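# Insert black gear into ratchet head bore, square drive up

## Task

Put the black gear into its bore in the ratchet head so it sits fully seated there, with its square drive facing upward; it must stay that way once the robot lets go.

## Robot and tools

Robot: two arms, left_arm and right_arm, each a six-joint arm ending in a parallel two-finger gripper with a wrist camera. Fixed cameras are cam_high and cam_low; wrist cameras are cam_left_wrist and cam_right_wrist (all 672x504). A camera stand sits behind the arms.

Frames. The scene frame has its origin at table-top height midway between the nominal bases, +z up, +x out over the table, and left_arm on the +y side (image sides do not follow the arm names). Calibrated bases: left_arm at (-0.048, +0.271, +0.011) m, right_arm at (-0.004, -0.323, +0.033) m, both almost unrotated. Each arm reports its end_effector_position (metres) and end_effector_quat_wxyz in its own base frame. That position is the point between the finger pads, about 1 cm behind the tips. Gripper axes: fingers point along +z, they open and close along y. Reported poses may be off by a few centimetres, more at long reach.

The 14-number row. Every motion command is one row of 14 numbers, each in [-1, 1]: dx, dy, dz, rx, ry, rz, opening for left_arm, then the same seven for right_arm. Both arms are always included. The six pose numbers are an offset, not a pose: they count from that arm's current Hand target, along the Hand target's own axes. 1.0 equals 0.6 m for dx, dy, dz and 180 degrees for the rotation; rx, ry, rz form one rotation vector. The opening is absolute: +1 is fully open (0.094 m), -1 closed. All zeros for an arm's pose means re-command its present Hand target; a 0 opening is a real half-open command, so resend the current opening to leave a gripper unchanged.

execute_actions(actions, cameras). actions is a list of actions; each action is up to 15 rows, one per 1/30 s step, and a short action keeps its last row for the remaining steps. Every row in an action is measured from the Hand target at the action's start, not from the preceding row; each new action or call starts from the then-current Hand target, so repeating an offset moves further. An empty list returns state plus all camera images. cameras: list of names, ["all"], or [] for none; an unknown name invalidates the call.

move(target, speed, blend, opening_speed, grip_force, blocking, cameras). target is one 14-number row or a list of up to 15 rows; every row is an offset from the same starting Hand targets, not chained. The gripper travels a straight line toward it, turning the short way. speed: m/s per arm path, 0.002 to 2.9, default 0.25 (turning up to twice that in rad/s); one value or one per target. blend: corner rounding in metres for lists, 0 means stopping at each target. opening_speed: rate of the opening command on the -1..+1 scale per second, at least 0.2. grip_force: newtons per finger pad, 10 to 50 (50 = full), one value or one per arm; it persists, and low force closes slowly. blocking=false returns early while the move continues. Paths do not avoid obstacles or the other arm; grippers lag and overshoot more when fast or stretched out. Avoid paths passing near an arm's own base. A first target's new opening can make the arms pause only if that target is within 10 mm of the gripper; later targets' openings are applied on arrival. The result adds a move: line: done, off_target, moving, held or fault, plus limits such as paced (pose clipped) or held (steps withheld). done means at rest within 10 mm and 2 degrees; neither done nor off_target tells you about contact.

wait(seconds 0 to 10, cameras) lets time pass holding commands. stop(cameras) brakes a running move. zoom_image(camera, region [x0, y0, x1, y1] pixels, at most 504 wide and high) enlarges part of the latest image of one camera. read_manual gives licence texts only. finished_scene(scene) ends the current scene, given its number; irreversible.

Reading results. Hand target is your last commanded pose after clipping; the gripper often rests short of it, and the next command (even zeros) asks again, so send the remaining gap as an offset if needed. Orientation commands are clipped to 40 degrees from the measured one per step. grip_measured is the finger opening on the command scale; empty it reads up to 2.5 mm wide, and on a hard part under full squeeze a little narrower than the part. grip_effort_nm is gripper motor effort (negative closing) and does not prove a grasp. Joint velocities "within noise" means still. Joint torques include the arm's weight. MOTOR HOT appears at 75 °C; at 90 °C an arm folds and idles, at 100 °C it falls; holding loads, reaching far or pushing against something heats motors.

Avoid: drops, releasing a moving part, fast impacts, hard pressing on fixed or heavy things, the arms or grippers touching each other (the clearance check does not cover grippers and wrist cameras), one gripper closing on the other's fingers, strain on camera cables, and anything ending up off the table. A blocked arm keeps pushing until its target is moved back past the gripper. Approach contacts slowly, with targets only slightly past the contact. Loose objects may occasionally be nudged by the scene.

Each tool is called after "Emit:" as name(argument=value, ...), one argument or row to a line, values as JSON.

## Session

Emit:
execute_actions(
  actions=[],
  cameras=["cam_high"],
)

Emit:
zoom_image(
  camera="cam_high",
  region=[180, 230, 480, 440],
)

Scene clock: 0.00 s.
left_arm: end_effector_position=(+0.3880, +0.0514, +0.0982) grip_measured=+1.000 grip_effort_nm=n/a end_effector_quat_wxyz=(+0.584, -0.128, +0.795, +0.103) | right_arm: end_effector_position=(+0.3969, -0.0309, +0.1220) grip_measured=+1.000 grip_effort_nm=n/a end_effector_quat_wxyz=(+0.620, +0.066, +0.770, -0.135)
Joint positions: left_arm=[-0.027 1.561 0.344 0.897 -0.345 -0.096 0.094] | right_arm=[0.088 1.577 0.347 1.019 0.379 -0.05 0.094]
Joint velocities: within noise
Joint torques (N m): no reading
Heat: left arm: 39 °C; right arm: 41 °C.
Hand target: left_arm +0.3894, +0.0521, +0.1021; +0.588, -0.130, +0.792, +0.105 | right_arm +0.3998, -0.0309, +0.1319; +0.632, +0.069, +0.761, -0.133
Tool commands: left_gripper/opening=+1.0 right_gripper/opening=+1.0
Images, in order (width x height): cam_high 672x504.

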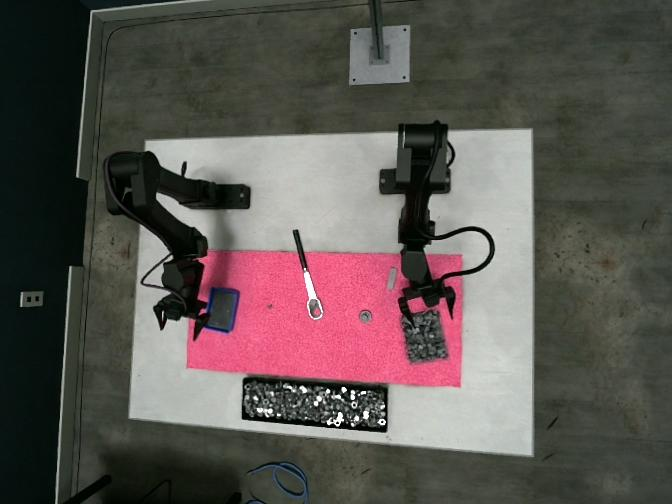

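Scaled by 1.680 from the camera's 672x504 image, which has a finer 960x720 frame.

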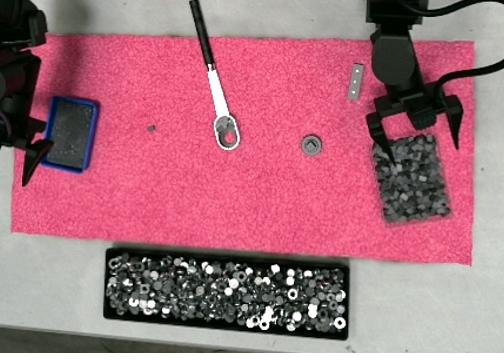

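Emit:
zoom_image(
  camera="cam_high",
  region=[290, 280, 390, 350],
)

Scaled by 5.040 from the camera's 672x504 image, which has a finer 960x720 frame.

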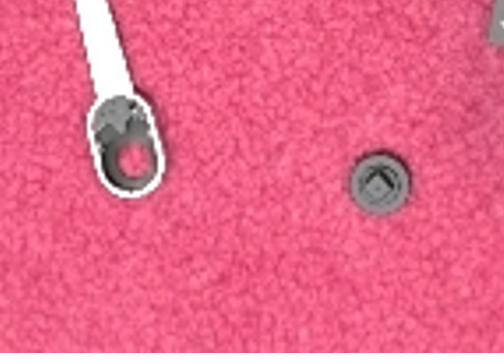

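Emit:
move(
  target=[0.0675,-0.2891,-0.0811,0.2299,0.3592,0.3022,-0.2,0,0,0,0,0,0,1.0],
  speed=0.35,
  grip_force=[30,50],
  cameras=["cam_left_wrist"],
)

Emit:
zoom_image(
  camera="cam_left_wrist",
  region=[230, 180, 450, 400],
)

Scene clock: 26.47 s.
left_arm: end_effector_position=(+0.3891, -0.1269, +0.0777) grip_measured=-0.199 grip_effort_nm=-0.09 end_effector_quat_wxyz=(+0.007, +0.378, +0.926, +0.006) | right_arm: end_effector_position=(+0.3969, -0.0309, +0.1219) grip_measured=+1.000 grip_effort_nm=0.01 end_effector_quat_wxyz=(+0.620, +0.066, +0.770, -0.135)
Joint positions: left_arm=[-0.323 2.103 1.792 -1.244 -0.011 0.453 0.038] | right_arm=[0.088 1.577 0.347 1.019 0.379 -0.05 0.094]
Joint torques (N m): left_arm=[-0.13 -8.13 10.07 -0.12 0.12 0.13] | right_arm=[0.01 -5.24 4.68 1.99 0.04 0]
Heat: left arm: 39 °C; right arm: 44 °C.
Hand target: left_arm +0.3912, -0.1305, +0.0749; +0.000, +0.383, +0.924, +0.000 | right_arm +0.3998, -0.0309, +0.1318; +0.631, +0.069, +0.761, -0.133
Off the commanded pose: left_arm 0.005 m, 1 deg | right_arm 0.010 m, 2 deg.
grip_force (N): 30, 50
move: done
Images, in order (width x height): cam_left_wrist 672x504.

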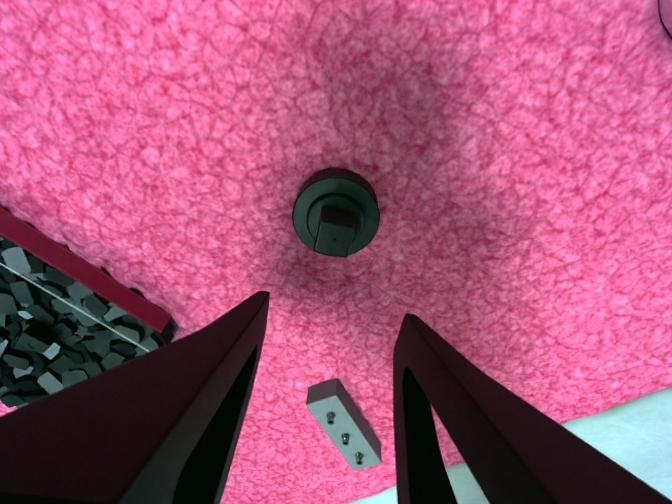

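Scaled by 2.291 from the camera's 672x504 image, which has a finer 960x720 frame.

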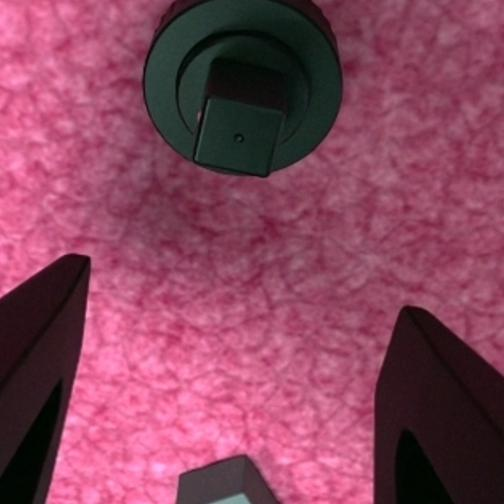

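Emit:
move(
  target=[0.0033,0.005,0.0748,0,0,0,-0.2,0,0,0,0,0,0,1.0],
  speed=0.15,
  cameras=["cam_left_wrist"],
)

Emit:
zoom_image(
  camera="cam_left_wrist",
  region=[240, 200, 440, 400],
)

Scene clock: 51.33 s.
left_arm: end_effector_position=(+0.3908, -0.1275, +0.0407) grip_measured=-0.199 grip_effort_nm=-0.09 end_effector_quat_wxyz=(+0.004, +0.382, +0.924, +0.006) | right_arm: end_effector_position=(+0.3969, -0.0309, +0.1219) grip_measured=+1.000 grip_effort_nm=0.01 end_effector_quat_wxyz=(+0.620, +0.066, +0.770, -0.135)
Joint positions: left_arm=[-0.323 2.138 1.698 -1.122 -0.011 0.461 0.038] | right_arm=[0.088 1.577 0.347 1.019 0.379 -0.05 0.094]
Joint torques (N m): left_arm=[0.57 -8.87 6.16 0.24 0.12 0.13] | right_arm=[0.01 -5.2 4.71 2 0.05 -0.01]
Heat: left arm: 41 °C; right arm: 45 °C.
Hand target: left_arm +0.3919, -0.1270, +0.0300; +0.000, +0.383, +0.924, +0.000 | right_arm +0.3998, -0.0309, +0.1318; +0.631, +0.069, +0.761, -0.133
Off the commanded pose: left_arm 0.011 m, 1 deg | right_arm 0.010 m, 2 deg.
grip_force (N): 30, 50
move: off_target (left_arm)
Images, in order (width x height): cam_left_wrist 672x504.

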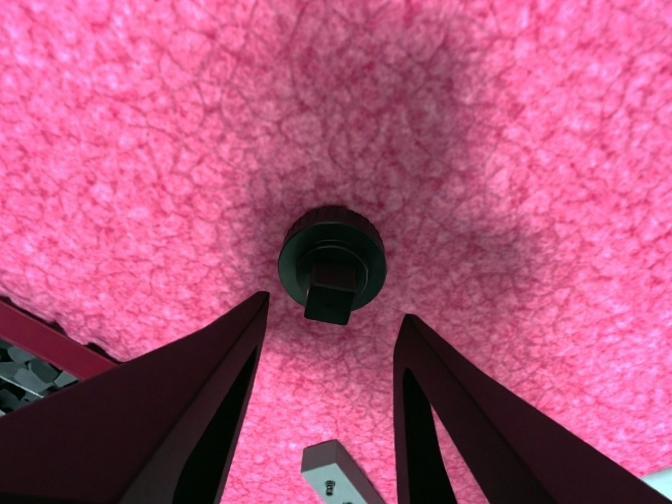

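Scaled by 2.520 from the camera's 672x504 image, which has a finer 960x720 frame.

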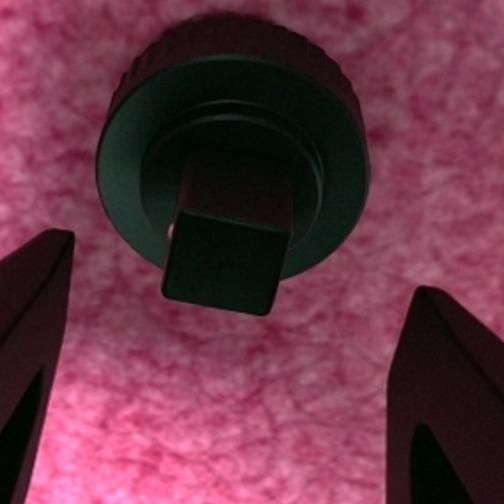

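Emit:
move(
  target=[
    [0.0083,0.0083,0.002,0,0,0,-0.2,0,0,0,0,0,0,1.0],
    [0.0083,0.0083,0.026,0,0,0,-0.2,0,0,0,0,0,0,1.0],
  ],
  speed=0.1,
  blend=0.004,
  cameras=["cam_left_wrist"],
)

Emit:
zoom_image(
  camera="cam_left_wrist",
  region=[240, 200, 440, 400],
)

Scene clock: 61.73 s.
left_arm: end_effector_position=(+0.3934, -0.1195, +0.0291) grip_measured=-0.199 grip_effort_nm=-0.09 end_effector_quat_wxyz=(+0.009, +0.380, +0.925, +0.006) | right_arm: end_effector_position=(+0.3969, -0.0309, +0.1219) grip_measured=+1.000 grip_effort_nm=0.01 end_effector_quat_wxyz=(+0.620, +0.066, +0.770, -0.135)
Joint positions: left_arm=[-0.302 2.138 1.65 -1.063 -0.011 0.478 0.038] | right_arm=[0.088 1.577 0.347 1.019 0.379 -0.05 0.094]
Joint torques (N m): left_arm=[0.23 -8.32 5.72 0.25 0.12 0.13] | right_arm=[-0.01 -5.22 4.72 2.01 0.05 0]
Heat: left arm: 41 °C; right arm: 45 °C.
Hand target: left_arm +0.3919, -0.1200, +0.0144; +0.000, +0.383, +0.924, +0.000 | right_arm +0.3998, -0.0309, +0.1318; +0.631, +0.069, +0.761, -0.133
Off the commanded pose: left_arm 0.015 m, 1 deg | right_arm 0.010 m, 2 deg.
grip_force (N): 30, 50
move: off_target (left_arm); blend cut to 0.0036 m at target 1
Images, in order (width x height): cam_left_wrist 672x504.

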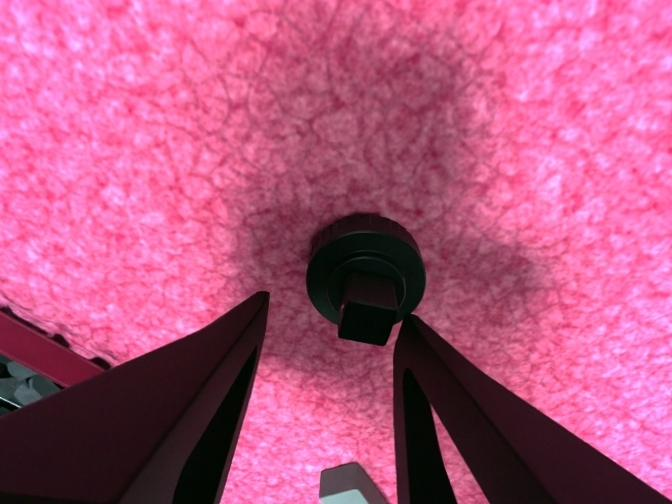

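Scaled by 2.520 from the camera's 672x504 image, which has a finer 960x720 frame.

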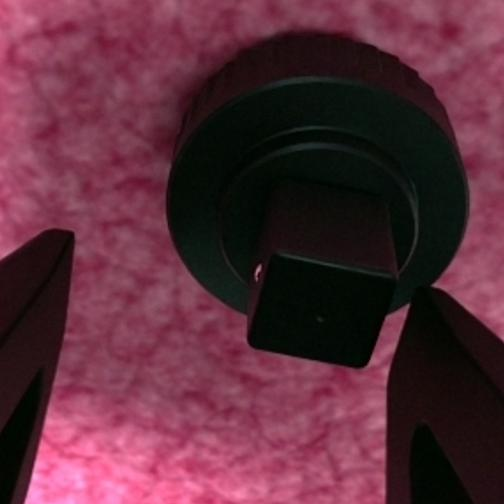

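Emit:
move(
  target=[
    [-0.0053,-0.0135,0.0,0,0,0,-0.2,0,0,0,0,0,0,1.0],
    [-0.0053,-0.0135,0.0075,0,0,0,-0.2,0,0,0,0,0,0,1.0],
  ],
  speed=0.06,
  blend=0.002,
  cameras=["cam_left_wrist"],
)

Emit:
zoom_image(
  camera="cam_left_wrist",
  region=[240, 200, 440, 400],
)

Scene clock: 74.03 s.
left_arm: end_effector_position=(+0.3910, -0.1250, +0.0252) grip_measured=-0.199 grip_effort_nm=-0.09 end_effector_quat_wxyz=(+0.010, +0.383, +0.924, +0.006) | right_arm: end_effector_position=(+0.3969, -0.0309, +0.1219) grip_measured=+1.000 grip_effort_nm=0.01 end_effector_quat_wxyz=(+0.620, +0.066, +0.770, -0.135)
Joint positions: left_arm=[-0.317 2.138 1.634 -1.046 -0.011 0.47 0.038] | right_arm=[0.088 1.577 0.347 1.019 0.379 -0.05 0.094]
Joint torques (N m): left_arm=[-0.31 -8.2 5.67 0.24 0.11 -0.03] | right_arm=[0.01 -5.22 4.7 2 0.05 0.01]
Heat: left arm: 41 °C; right arm: 45 °C.
Hand target: left_arm +0.3884, -0.1279, +0.0098; +0.000, +0.383, +0.924, +0.000 | right_arm +0.3998, -0.0309, +0.1318; +0.631, +0.069, +0.761, -0.133
Off the commanded pose: left_arm 0.016 m, 1 deg | right_arm 0.010 m, 2 deg.
grip_force (N): 30, 50
move: off_target (left_arm)
Images, in order (width x height): cam_left_wrist 672x504.

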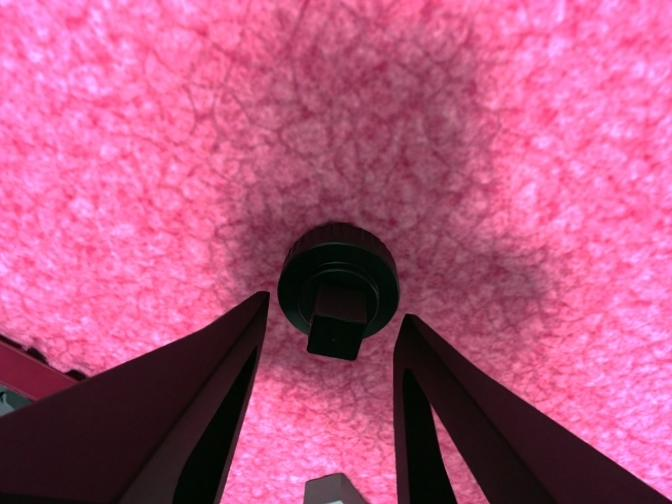

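Scaled by 2.520 from the camera's 672x504 image, which has a finer 960x720 frame.

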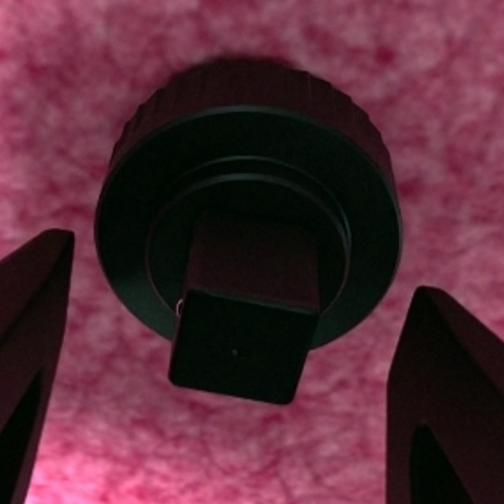

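Emit:
move(
  target=[0,0,0,0,0,0,-0.85,0,0,0,0,0,0,1.0],
  speed=0.1,
  opening_speed=0.4,
  cameras=["cam_left_wrist"],
)

Emit:
zoom_image(
  camera="cam_left_wrist",
  region=[240, 200, 440, 400],
)

Scene clock: 84.27 s.
left_arm: end_effector_position=(+0.3911, -0.1251, +0.0252) grip_measured=-0.716 grip_effort_nm=-0.68 end_effector_quat_wxyz=(+0.010, +0.383, +0.924, +0.006) | right_arm: end_effector_position=(+0.3969, -0.0309, +0.1219) grip_measured=+1.000 grip_effort_nm=0.01 end_effector_quat_wxyz=(+0.620, +0.066, +0.770, -0.135)
Joint positions: left_arm=[-0.317 2.138 1.634 -1.046 -0.011 0.469 0.013] | right_arm=[0.088 1.577 0.347 1.019 0.379 -0.05 0.094]
Joint torques (N m): left_arm=[-0.31 -8.2 5.7 0.26 0.11 -0.02] | right_arm=[0.03 -5.2 4.71 2 0.05 0.01]
Heat: left arm: 41 °C; right arm: 45 °C.
Hand target: left_arm +0.3883, -0.1279, +0.0098; +0.000, +0.383, +0.924, +0.000 | right_arm +0.3998, -0.0309, +0.1318; +0.631, +0.069, +0.761, -0.133
Off the commanded pose: left_arm 0.016 m, 1 deg | right_arm 0.010 m, 2 deg.
grip_force (N): 30, 50
move: off_target (left_arm)
Images, in order (width x height): cam_left_wrist 672x504.

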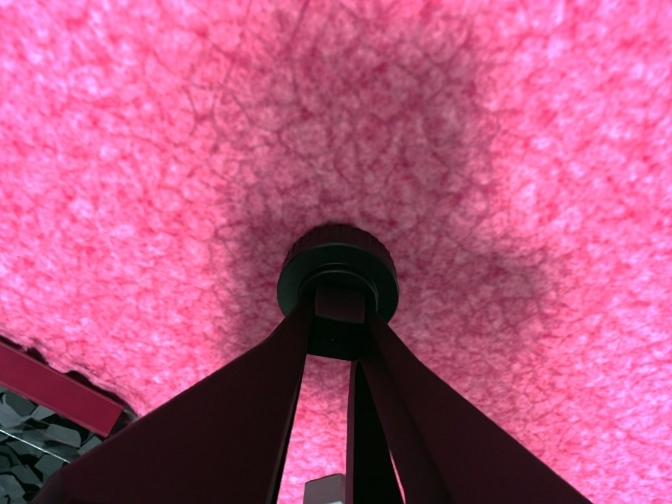

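Scaled by 2.520 from the camera's 672x504 image, which has a finer 960x720 frame.

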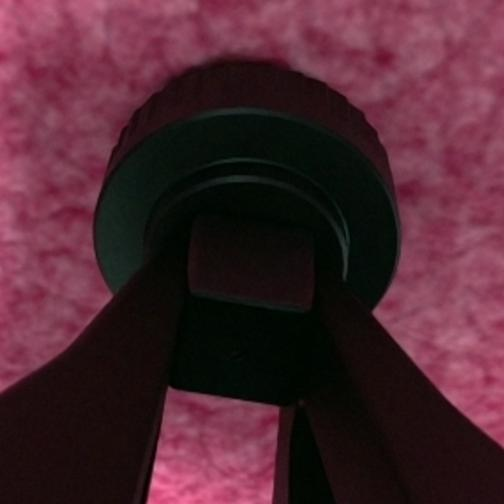

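Emit:
move(
  target=[
    [0,0,-0.1003,0,0,0,-0.85,0,0,0,0,0,0,1.0],
    [-0.1661,-0.1887,-0.1003,0,0,0,-0.85,0,0,0,0,0,0,1.0],
  ],
  speed=[0.1,0.2],
  blend=[0.015,0],
  cameras=["cam_left_wrist"],
)

Emit:
zoom_image(
  camera="cam_left_wrist",
  region=[240, 140, 460, 360],
)

Scene clock: 110.30 s.
left_arm: end_effector_position=(+0.3758, -0.2779, +0.0729) grip_measured=-0.716 grip_effort_nm=-0.68 end_effector_quat_wxyz=(+0.006, +0.387, +0.922, +0.001) | right_arm: end_effector_position=(+0.3969, -0.0309, +0.1219) grip_measured=+1.000 grip_effort_nm=0.01 end_effector_quat_wxyz=(+0.620, +0.066, +0.770, -0.135)
Joint positions: left_arm=[-0.641 2.397 2.26 -1.423 -0.005 0.155 0.013] | right_arm=[0.088 1.577 0.347 1.019 0.379 -0.05 0.094]
Joint torques (N m): left_arm=[0.4 -10.21 10.54 -0.16 0.07 -0.05] | right_arm=[0.03 -5.22 4.7 2 0.05 0]
Heat: left arm: 41 °C; right arm: 45 °C.
Hand target: left_arm +0.3786, -0.2784, +0.0701; +0.000, +0.383, +0.924, +0.000 | right_arm +0.3998, -0.0309, +0.1318; +0.631, +0.069, +0.761, -0.133
Off the commanded pose: left_arm 0.004 m, 1 deg | right_arm 0.010 m, 2 deg.
grip_force (N): 30, 50
move: done
Images, in order (width x height): cam_left_wrist 672x504.

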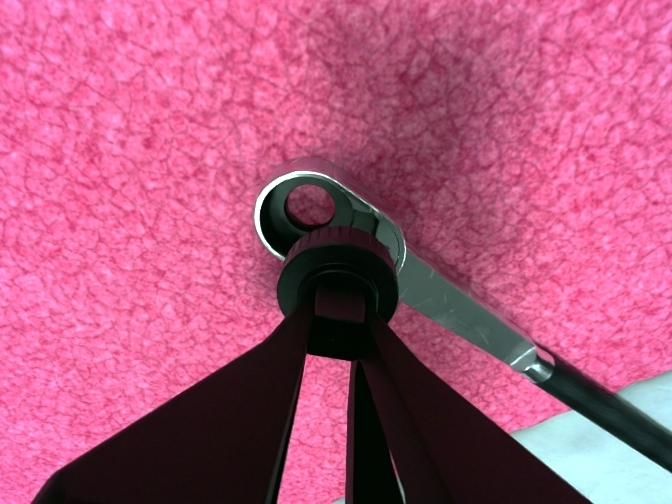

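Scaled by 2.291 from the camera's 672x504 image, which has a finer 960x720 frame.

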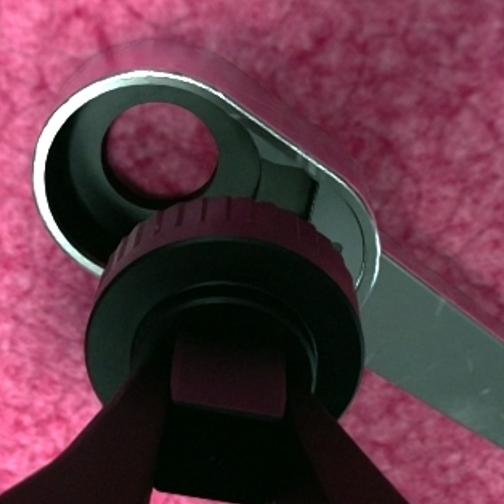

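Emit:
move(
  target=[
    [0.0075,0.025,0.003,0,0,0,-0.85,0,0,0,0,0,0,1.0],
    [0.0075,0.025,0.0418,0,0,0,-0.85,0,0,0,0,0,0,1.0],
  ],
  speed=0.08,
  blend=[0.003,0],
  cameras=["cam_left_wrist"],
)

Emit:
zoom_image(
  camera="cam_left_wrist",
  region=[240, 160, 440, 360],
)

Scene clock: 138.23 s.
left_arm: end_effector_position=(+0.3853, -0.2618, +0.0522) grip_measured=-0.716 grip_effort_nm=-0.68 end_effector_quat_wxyz=(+0.000, +0.378, +0.926, +0.003) | right_arm: end_effector_position=(+0.3969, -0.0309, +0.1219) grip_measured=+1.000 grip_effort_nm=0.01 end_effector_quat_wxyz=(+0.620, +0.066, +0.770, -0.135)
Joint positions: left_arm=[-0.601 2.397 2.177 -1.352 -0.005 0.175 0.013] | right_arm=[0.088 1.577 0.347 1.019 0.379 -0.05 0.094]
Joint torques (N m): left_arm=[-0.17 -11.48 6.27 0.18 0.07 0.13] | right_arm=[-0.01 -5.2 4.71 2 0.06 0.01]
Heat: left arm: 40 °C; right arm: 46 °C.
Hand target: left_arm +0.3860, -0.2646, +0.0450; +0.000, +0.383, +0.924, +0.000 | right_arm +0.3998, -0.0309, +0.1318; +0.631, +0.069, +0.761, -0.133
Off the commanded pose: left_arm 0.008 m, 1 deg | right_arm 0.010 m, 2 deg.
grip_force (N): 30, 50
move: done
Images, in order (width x height): cam_left_wrist 672x504.

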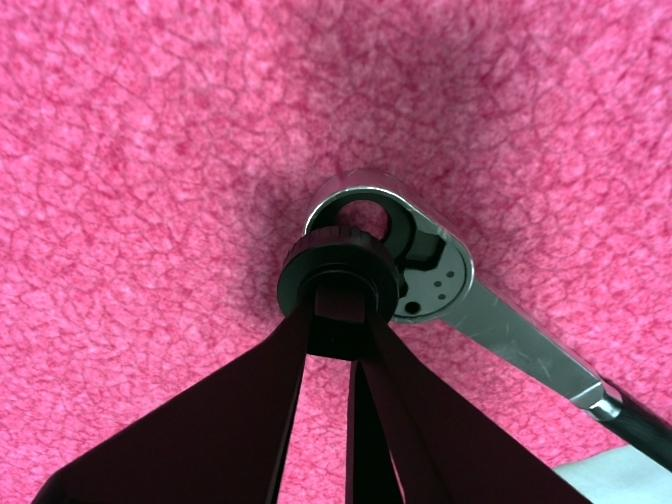

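Scaled by 2.520 from the camera's 672x504 image, which has a finer 960x720 frame.

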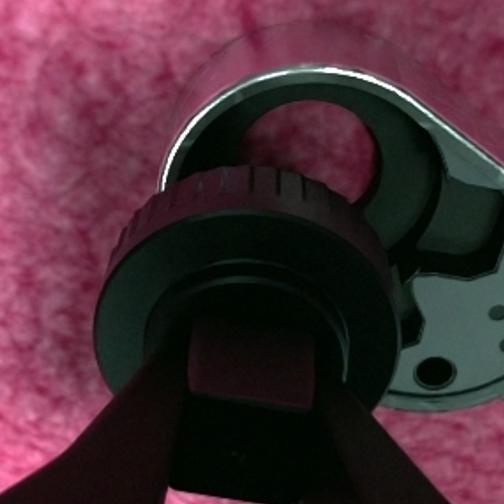

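Emit:
move(
  target=[-0.004,-0.008,0.0033,0,0,0,-0.85,0,0,0,0,0,0,1.0],
  speed=0.06,
  cameras=["cam_left_wrist"],
)

Emit:
zoom_image(
  camera="cam_left_wrist",
  region=[240, 160, 440, 360],
)

Scene clock: 154.40 s.
left_arm: end_effector_position=(+0.3835, -0.2655, +0.0522) grip_measured=-0.716 grip_effort_nm=-0.68 end_effector_quat_wxyz=(+0.001, +0.382, +0.924, +0.002) | right_arm: end_effector_position=(+0.3969, -0.0309, +0.1219) grip_measured=+1.000 grip_effort_nm=0.01 end_effector_quat_wxyz=(+0.620, +0.066, +0.770, -0.135)
Joint positions: left_arm=[-0.61 2.397 2.177 -1.35 -0.005 0.175 0.013] | right_arm=[0.088 1.577 0.347 1.019 0.379 -0.05 0.094]
Joint torques (N m): left_arm=[-0.36 -10.92 6.76 0.21 0.07 0] | right_arm=[-0.01 -5.23 4.72 2 0.05 0.01]
Heat: left arm: 40 °C; right arm: 46 °C.
Hand target: left_arm +0.3843, -0.2697, +0.0430; +0.000, +0.383, +0.924, +0.000 | right_arm +0.3998, -0.0309, +0.1318; +0.631, +0.069, +0.761, -0.133
Off the commanded pose: left_arm 0.010 m, 0 deg | right_arm 0.010 m, 2 deg.
grip_force (N): 30, 50
move: done
Images, in order (width x height): cam_left_wrist 672x504.

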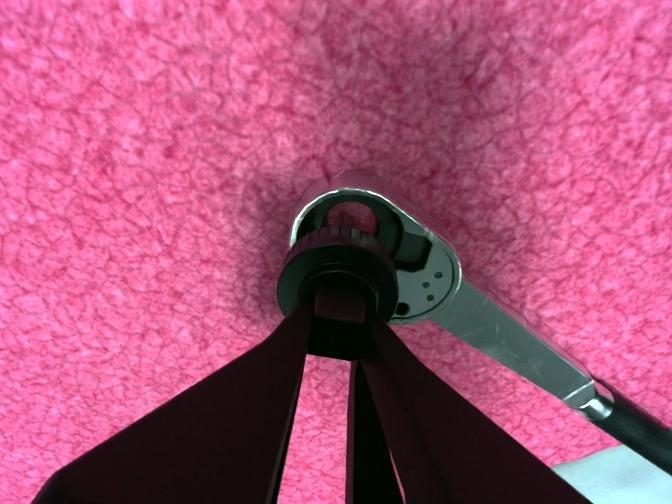

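Scaled by 2.520 from the camera's 672x504 image, which has a finer 960x720 frame.

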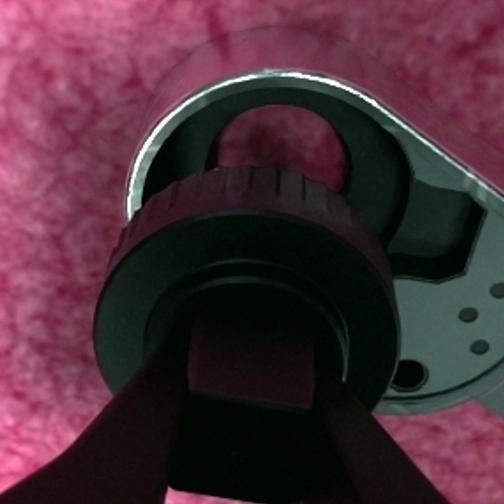

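Emit:
move(
  target=[-0.003,-0.005,0.015,0,0,0,-0.85,0,0,0,0,0,0,1.0],
  speed=0.06,
  cameras=["cam_left_wrist"],
)

Emit:
zoom_image(
  camera="cam_left_wrist",
  region=[240, 160, 440, 360],
)

Scene clock: 174.07 s.
left_arm: end_effector_position=(+0.3848, -0.2701, +0.0486) grip_measured=-0.716 grip_effort_nm=-0.68 end_effector_quat_wxyz=(+0.008, +0.383, +0.924, +0.001) | right_arm: end_effector_position=(+0.3969, -0.0309, +0.1219) grip_measured=+1.000 grip_effort_nm=0.01 end_effector_quat_wxyz=(+0.620, +0.066, +0.770, -0.135)
Joint positions: left_arm=[-0.616 2.397 2.163 -1.321 -0.005 0.17 0.013] | right_arm=[0.088 1.577 0.347 1.019 0.379 -0.05 0.094]
Joint torques (N m): left_arm=[-0.39 -10.44 6.09 0.21 0.07 -0.04] | right_arm=[0.01 -5.22 4.72 2 0.06 0.01]
Heat: left arm: 41 °C; right arm: 46 °C.
Hand target: left_arm +0.3836, -0.2732, +0.0341; +0.000, +0.383, +0.924, +0.000 | right_arm +0.3998, -0.0309, +0.1318; +0.631, +0.069, +0.761, -0.133
Off the commanded pose: left_arm 0.015 m, 1 deg | right_arm 0.010 m, 2 deg.
grip_force (N): 30, 50
move: off_target (left_arm)
Images, in order (width x height): cam_left_wrist 672x504.

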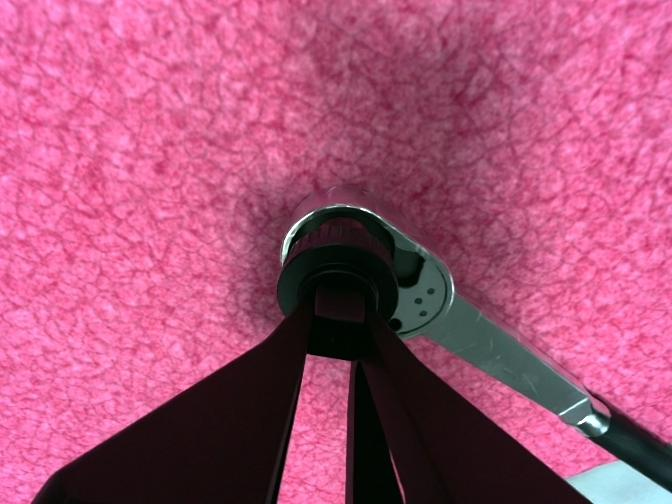

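Scaled by 2.520 from the camera's 672x504 image, which has a finer 960x720 frame.

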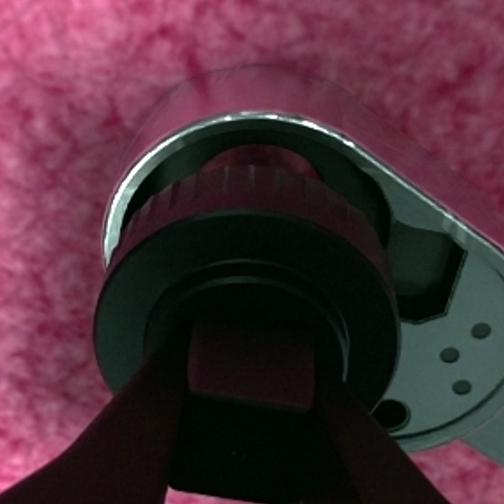

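Emit:
move(
  target=[0,0,0.0133,0,0.0016,0,-0.85,0,0,0,0,0,0,1.0],
  speed=0.05,
  cameras=["cam_left_wrist"],
)

Emit:
zoom_image(
  camera="cam_left_wrist",
  region=[240, 160, 440, 360],
)

Scene clock: 204.50 s.
left_arm: end_effector_position=(+0.3851, -0.2703, +0.0412) grip_measured=-0.716 grip_effort_nm=-0.68 end_effector_quat_wxyz=(+0.007, +0.383, +0.924, +0.001) | right_arm: end_effector_position=(+0.3969, -0.0309, +0.1219) grip_measured=+1.000 grip_effort_nm=0.01 end_effector_quat_wxyz=(+0.620, +0.066, +0.770, -0.135)
Joint positions: left_arm=[-0.616 2.404 2.147 -1.301 -0.005 0.17 0.013] | right_arm=[0.088 1.577 0.347 1.019 0.379 -0.05 0.094]
Joint torques (N m): left_arm=[-0.43 -10.36 6.08 0.26 0.07 -0.02] | right_arm=[0.01 -5.26 4.7 1.99 0.06 0]
Heat: left arm: 41 °C; right arm: 46 °C.
Hand target: left_arm +0.3835, -0.2731, +0.0260; -0.002, +0.383, +0.924, +0.001 | right_arm +0.3998, -0.0309, +0.1318; +0.631, +0.069, +0.761, -0.133
Off the commanded pose: left_arm 0.015 m, 1 deg | right_arm 0.010 m, 2 deg.
grip_force (N): 30, 50
move: off_target (left_arm)
Images, in order (width x height): cam_left_wrist 672x504.

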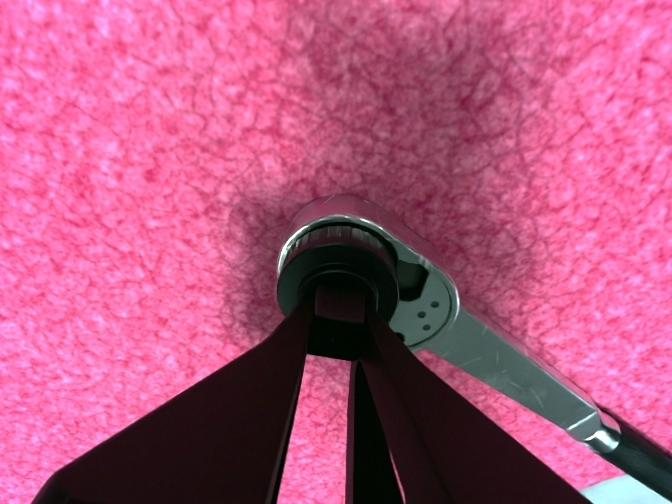

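Scaled by 2.520 from the camera's 672x504 image, which has a finer 960x720 frame.

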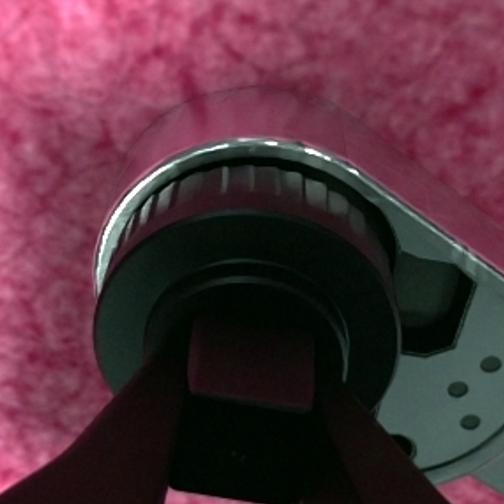

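Emit:
move(
  target=[0.0032,-0.0006,0.0035,0,0.0025,0,-0.85,0,0,0,0,0,0,1.0],
  speed=0.05,
  cameras=["cam_left_wrist"],
)

Emit:
zoom_image(
  camera="cam_left_wrist",
  region=[240, 160, 440, 360],
)

Scene clock: 219.90 s.
left_arm: end_effector_position=(+0.3845, -0.2699, +0.0399) grip_measured=-0.716 grip_effort_nm=-0.68 end_effector_quat_wxyz=(+0.005, +0.383, +0.924, +0.001) | right_arm: end_effector_position=(+0.3969, -0.0309, +0.1219) grip_measured=+1.000 grip_effort_nm=0.01 end_effector_quat_wxyz=(+0.620, +0.066, +0.770, -0.135)
Joint positions: left_arm=[-0.616 2.404 2.141 -1.299 -0.005 0.169 0.013] | right_arm=[0.088 1.577 0.347 1.019 0.379 -0.05 0.094]
Joint torques (N m): left_arm=[-0.46 -10.32 5.91 0.21 0.05 -0.02] | right_arm=[0.02 -5.22 4.71 2 0.04 0.01]
Heat: left arm: 42 °C; right arm: 46 °C.
Hand target: left_arm +0.3819, -0.2720, +0.0239; -0.006, +0.383, +0.924, +0.003 | right_arm +0.3998, -0.0309, +0.1318; +0.631, +0.069, +0.761, -0.133
Off the commanded pose: left_arm 0.016 m, 1 deg | right_arm 0.010 m, 2 deg.
grip_force (N): 30, 50
move: off_target (left_arm)
Images, in order (width x height): cam_left_wrist 672x504.

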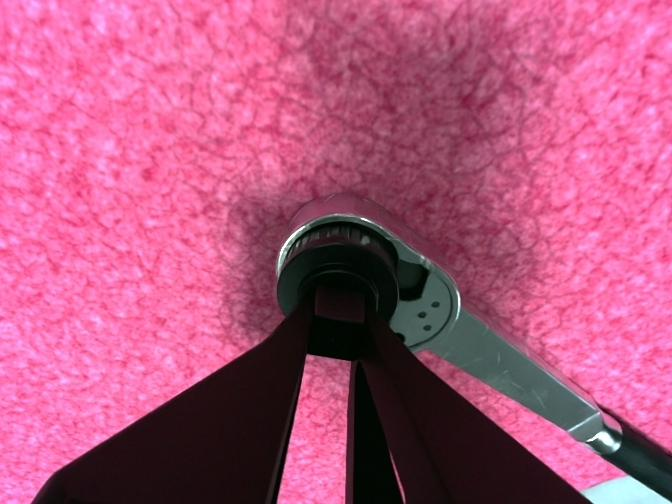

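Scaled by 2.520 from the camera's 672x504 image, which has a finer 960x720 frame.

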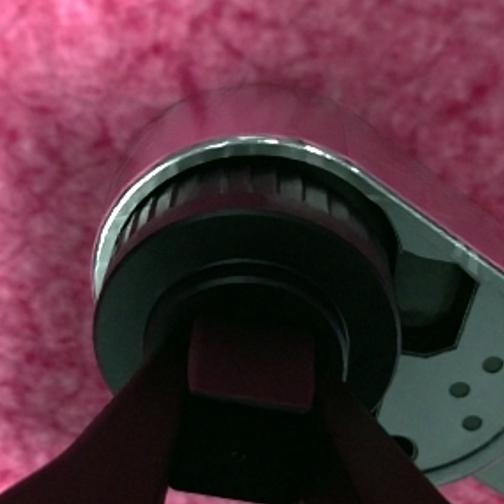

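Emit:
move(
  target=[
    [0,0,0.005,0,0,0.01,-0.85,0,0,0,0,0,0,1.0],
    [0,0,0.009,0,0,-0.01,-0.85,0,0,0,0,0,0,1.0],
    [0,0,0.012,0,0,0.01,-0.85,0,0,0,0,0,0,1.0],
    [0,0,0.012,0,0,0,-0.85,0,0,0,0,0,0,1.0],
  ],
  speed=0.05,
  blend=0.002,
  cameras=["cam_left_wrist"],
)

Emit:
zoom_image(
  camera="cam_left_wrist",
  region=[240, 160, 440, 360],
)

Scene clock: 229.73 s.
left_arm: end_effector_position=(+0.3844, -0.2698, +0.0378) grip_measured=-0.716 grip_effort_nm=-0.68 end_effector_quat_wxyz=(+0.005, +0.383, +0.924, +0.001) | right_arm: end_effector_position=(+0.3969, -0.0309, +0.1219) grip_measured=+1.000 grip_effort_nm=0.01 end_effector_quat_wxyz=(+0.620, +0.066, +0.770, -0.135)
Joint positions: left_arm=[-0.616 2.404 2.133 -1.29 -0.005 0.169 0.013] | right_arm=[0.088 1.577 0.347 1.019 0.379 -0.05 0.094]
Joint torques (N m): left_arm=[-0.47 -10.21 4.48 0.39 0.05 -0.02] | right_arm=[0.01 -5.22 4.72 2 0.06 0.01]
Heat: left arm: 43 °C; right arm: 46 °C.
Hand target: left_arm +0.3818, -0.2719, +0.0167; -0.006, +0.383, +0.924, +0.003 | right_arm +0.3998, -0.0309, +0.1318; +0.631, +0.069, +0.761, -0.133
Off the commanded pose: left_arm 0.021 m, 1 deg | right_arm 0.010 m, 2 deg.
grip_force (N): 30, 50
move: off_target (left_arm)
Images, in order (width x height): cam_left_wrist 672x504.

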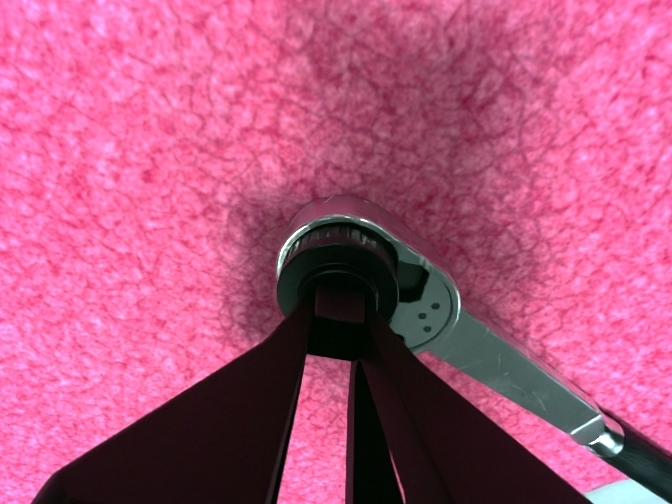

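Scaled by 2.520 from the camera's 672x504 image, which has a finer 960x720 frame.

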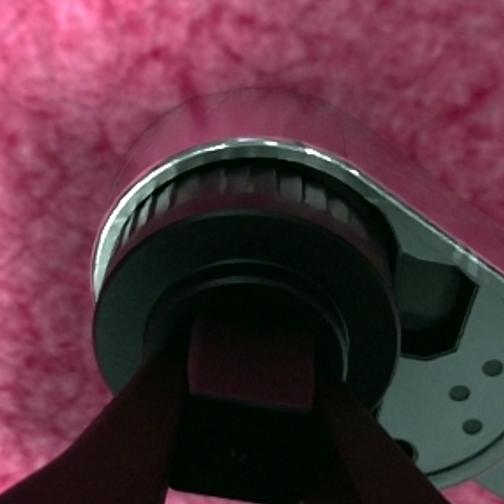

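Emit:
move(
  target=[
    [0,-0.002,0.003,0,0,0.02,-0.85,0,0,0,0,0,0,1.0],
    [0,-0.004,0.005,0,0,-0.02,-0.85,0,0,0,0,0,0,1.0],
    [0,-0.004,0.007,0,0,0.02,-0.85,0,0,0,0,0,0,1.0],
    [0,-0.004,0.007,0,0,0,-0.85,0,0,0,0,0,0,1.0],
  ],
  speed=0.06,
  blend=0.002,
  cameras=["cam_left_wrist"],
)

Emit:
zoom_image(
  camera="cam_left_wrist",
  region=[240, 160, 440, 360],
)

Scene clock: 248.63 s.
left_arm: end_effector_position=(+0.3857, -0.2730, +0.0366) grip_measured=-0.716 grip_effort_nm=-0.68 end_effector_quat_wxyz=(+0.011, +0.383, +0.924, +0.000) | right_arm: end_effector_position=(+0.3969, -0.0309, +0.1219) grip_measured=+1.000 grip_effort_nm=0.01 end_effector_quat_wxyz=(+0.620, +0.066, +0.770, -0.135)
Joint positions: left_arm=[-0.62 2.404 2.128 -1.274 -0.006 0.167 0.013] | right_arm=[0.088 1.577 0.347 1.019 0.379 -0.05 0.094]
Joint torques (N m): left_arm=[-0.53 -10.24 3.54 0.4 0.06 -0.03] | right_arm=[0.01 -5.24 4.71 2 0.05 0]
Heat: left arm: 43 °C; right arm: 47 °C.
Hand target: left_arm +0.3800, -0.2736, +0.0124; -0.006, +0.383, +0.924, +0.003 | right_arm +0.3998, -0.0309, +0.1318; +0.631, +0.069, +0.761, -0.133
Off the commanded pose: left_arm 0.025 m, 2 deg | right_arm 0.010 m, 2 deg.
grip_force (N): 30, 50
move: off_target (left_arm)
Images, in order (width x height): cam_left_wrist 672x504.

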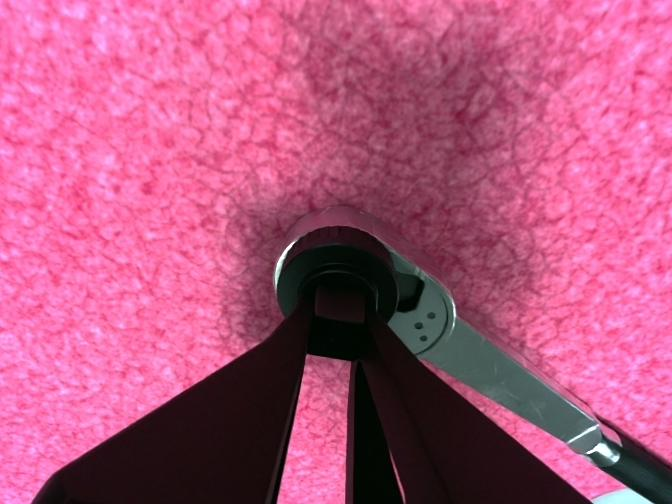

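Scaled by 2.520 from the camera's 672x504 image, which has a finer 960x720 frame.

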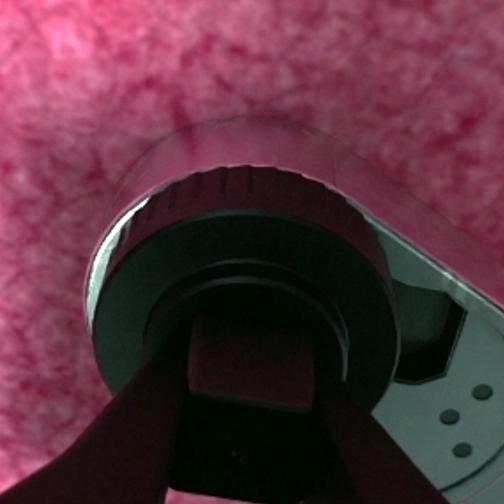

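Emit:
move(
  target=[
    [0,0,-0.02,0,0,0.01,-0.85,0,0,0,0,0,0,1.0],
    [0,0,-0.03,0,0,-0.01,-0.85,0,0,0,0,0,0,1.0],
    [0,0,-0.033,0,0,0,-0.85,0,0,0,0,0,0,1.0],
  ],
  speed=0.06,
  blend=0.002,
  cameras=["cam_left_wrist"],
)

Emit:
zoom_image(
  camera="cam_left_wrist",
  region=[240, 160, 440, 360],
)

Scene clock: 272.50 s.
left_arm: end_effector_position=(+0.3859, -0.2732, +0.0383) grip_measured=-0.716 grip_effort_nm=-0.68 end_effector_quat_wxyz=(+0.011, +0.376, +0.927, +0.000) | right_arm: end_effector_position=(+0.3969, -0.0309, +0.1219) grip_measured=+1.000 grip_effort_nm=0.01 end_effector_quat_wxyz=(+0.620, +0.066, +0.770, -0.135)
Joint positions: left_arm=[-0.62 2.404 2.135 -1.28 -0.006 0.15 0.013] | right_arm=[0.088 1.577 0.347 1.019 0.379 -0.05 0.094]
Joint torques (N m): left_arm=[-0.53 -10.58 8.77 -0.19 0.06 0.16] | right_arm=[0.02 -5.23 4.72 2 0.05 0.02]
Heat: left arm: 43 °C; right arm: 47 °C.
Hand target: left_arm +0.3802, -0.2737, +0.0322; -0.006, +0.383, +0.924, +0.003 | right_arm +0.3998, -0.0309, +0.1318; +0.631, +0.069, +0.761, -0.133
Off the commanded pose: left_arm 0.008 m, 2 deg | right_arm 0.010 m, 2 deg.
grip_force (N): 30, 50
move: done
Images, in order (width x height): cam_left_wrist 672x504.

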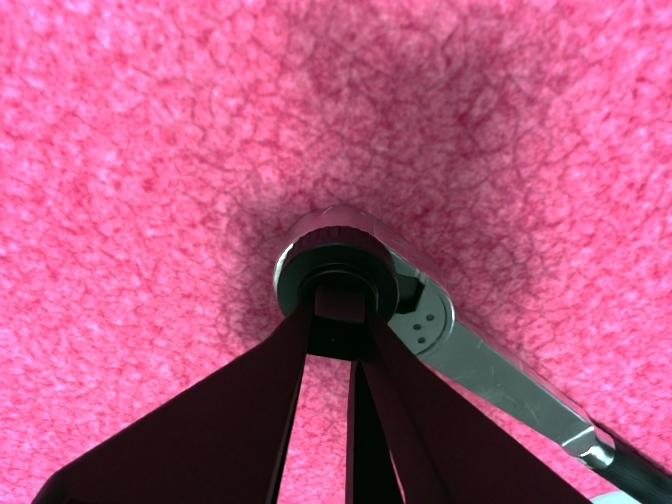

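Scaled by 2.520 from the camera's 672x504 image, which has a finer 960x720 frame.

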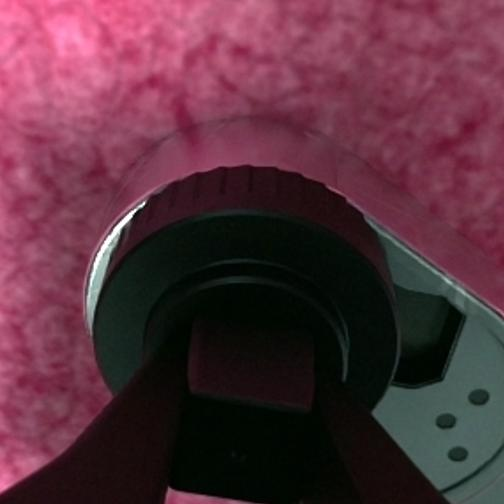

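Emit:
move(
  target=[
    [0.0066,0.001,0,0,0.0051,0,-0.85,0,0,0,0,0,0,1.0],
  ],
  speed=0.05,
  cameras=["cam_left_wrist"],
)

Emit:
zoom_image(
  camera="cam_left_wrist",
  region=[240, 160, 440, 360],
)

Scene clock: 282.30 s.
left_arm: end_effector_position=(+0.3852, -0.2726, +0.0383) grip_measured=-0.716 grip_effort_nm=-0.68 end_effector_quat_wxyz=(+0.009, +0.377, +0.926, +0.001) | right_arm: end_effector_position=(+0.3969, -0.0309, +0.1219) grip_measured=+1.000 grip_effort_nm=0.01 end_effector_quat_wxyz=(+0.620, +0.066, +0.770, -0.135)
Joint positions: left_arm=[-0.62 2.404 2.135 -1.284 -0.006 0.153 0.013] | right_arm=[0.088 1.577 0.347 1.019 0.379 -0.05 0.094]
Joint torques (N m): left_arm=[-0.4 -10.52 8.91 -0.31 0.03 0.1] | right_arm=[0.02 -5.19 4.71 2 0.05 0.01]
Heat: left arm: 44 °C; right arm: 47 °C.
Hand target: left_arm +0.3778, -0.2705, +0.0323; -0.014, +0.383, +0.924, +0.006 | right_arm +0.3998, -0.0309, +0.1318; +0.631, +0.069, +0.761, -0.133
Off the commanded pose: left_arm 0.010 m, 3 deg | right_arm 0.010 m, 2 deg.
grip_force (N): 30, 50
move: off_target (left_arm)
Images, in order (width x height): cam_left_wrist 672x504.

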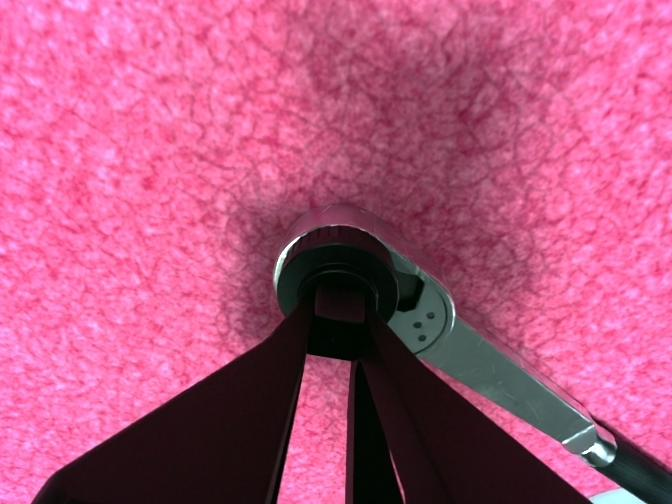

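Scaled by 2.520 from the camera's 672x504 image, which has a finer 960x720 frame.

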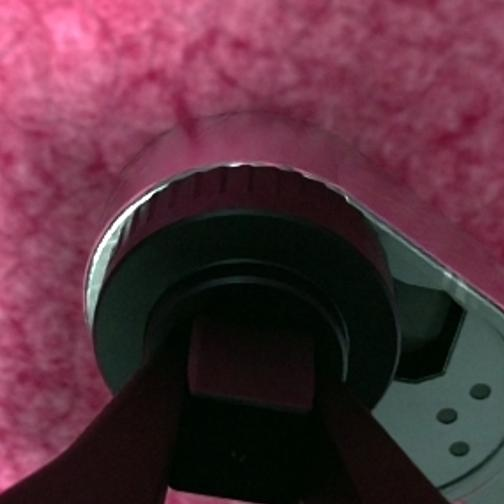

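Emit:
move(
  target=[
    [0.005,0.001,0,0,0.0041,0.01,-0.85,0,0,0,0,0,0,1.0],
    [0.005,0.001,0,0,0.0041,-0.01,-0.85,0,0,0,0,0,0,1.0],
    [0.005,0.001,0,0,0.0041,0,-0.85,0,0,0,0,0,0,1.0],
  ],
  speed=0.05,
  blend=0.002,
  cameras=["cam_left_wrist"],
)

Emit:
zoom_image(
  camera="cam_left_wrist",
  region=[240, 160, 440, 360],
)

Scene clock: 290.27 s.
left_arm: end_effector_position=(+0.3838, -0.2716, +0.0388) grip_measured=-0.716 grip_effort_nm=-0.68 end_effector_quat_wxyz=(+0.006, +0.377, +0.926, +0.002) | right_arm: end_effector_position=(+0.3969, -0.0309, +0.1219) grip_measured=+1.000 grip_effort_nm=0.01 end_effector_quat_wxyz=(+0.620, +0.066, +0.770, -0.135)
Joint positions: left_arm=[-0.62 2.404 2.137 -1.293 -0.006 0.154 0.013] | right_arm=[0.088 1.577 0.347 1.019 0.379 -0.05 0.094]
Joint torques (N m): left_arm=[-0.27 -10.4 8.99 -0.36 0.02 0.11] | right_arm=[0.03 -5.2 4.72 2 0.06 0]
Heat: left arm: 44 °C; right arm: 47 °C.
Hand target: left_arm +0.3762, -0.2680, +0.0324; -0.019, +0.383, +0.923, +0.008 | right_arm +0.3998, -0.0309, +0.1318; +0.631, +0.069, +0.761, -0.133
Off the commanded pose: left_arm 0.011 m, 3 deg | right_arm 0.010 m, 2 deg.
grip_force (N): 30, 50
move: off_target (left_arm)
Images, in order (width x height): cam_left_wrist 672x504.

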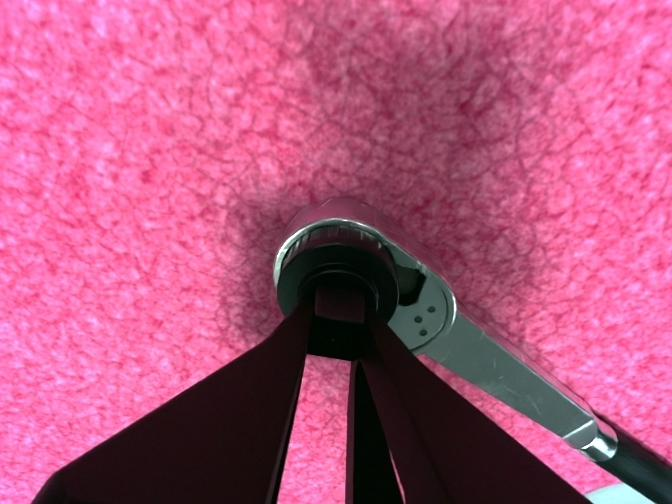

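Scaled by 2.520 from the camera's 672x504 image, which has a finer 960x720 frame.

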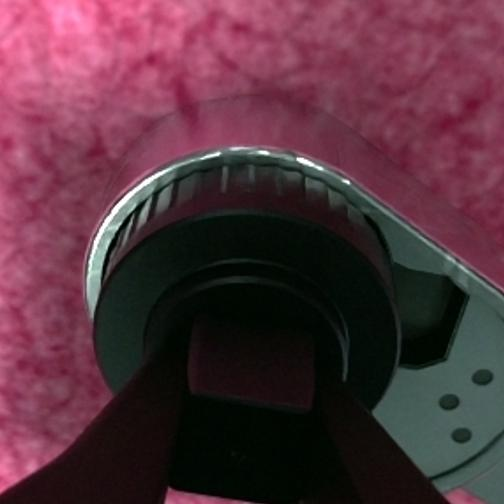

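Emit:
move(
  target=[
    [0,0,-0.006,0,0,0,-0.85,0,0,0,0,0,0,1.0],
  ],
  speed=0.05,
  cameras=["cam_left_wrist"],
)

Emit:
zoom_image(
  camera="cam_left_wrist",
  region=[240, 160, 440, 360],
)

Scene clock: 298.13 s.
left_arm: end_effector_position=(+0.3777, -0.2672, +0.0393) grip_measured=-0.716 grip_effort_nm=-0.68 end_effector_quat_wxyz=(-0.008, +0.378, +0.926, +0.005) | right_arm: end_effector_position=(+0.3969, -0.0309, +0.1219) grip_measured=+1.000 grip_effort_nm=0.01 end_effector_quat_wxyz=(+0.620, +0.066, +0.770, -0.135)
Joint positions: left_arm=[-0.62 2.404 2.139 -1.324 -0.006 0.155 0.013] | right_arm=[0.088 1.577 0.347 1.019 0.379 -0.05 0.094]
Joint torques (N m): left_arm=[-0.28 -10.37 9.98 -0.26 0.02 0.12] | right_arm=[0.01 -5.23 4.74 2 0.05 0]
Heat: left arm: 44 °C; right arm: 47 °C.
Hand target: left_arm +0.3763, -0.2681, +0.0360; -0.020, +0.383, +0.923, +0.008 | right_arm +0.3998, -0.0309, +0.1318; +0.631, +0.069, +0.761, -0.133
Off the commanded pose: left_arm 0.004 m, 1 deg | right_arm 0.010 m, 2 deg.
grip_force (N): 30, 50
move: done
Images, in order (width x height): cam_left_wrist 672x504.

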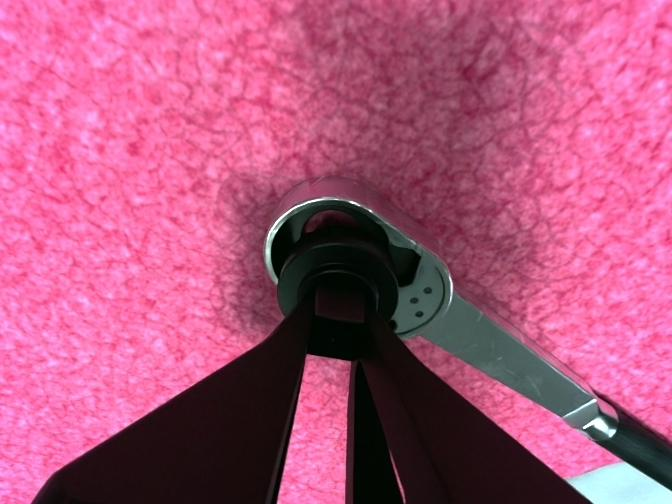

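Scaled by 2.520 from the camera's 672x504 image, which has a finer 960x720 frame.

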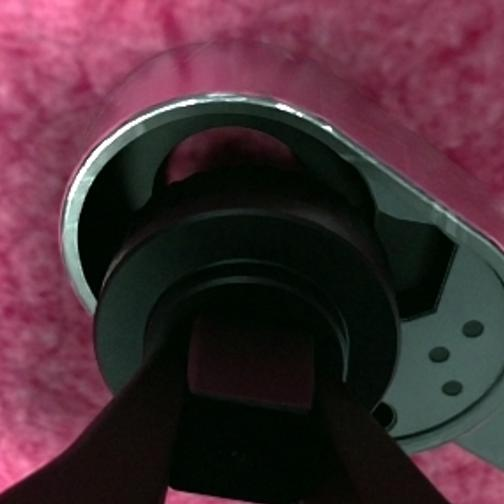

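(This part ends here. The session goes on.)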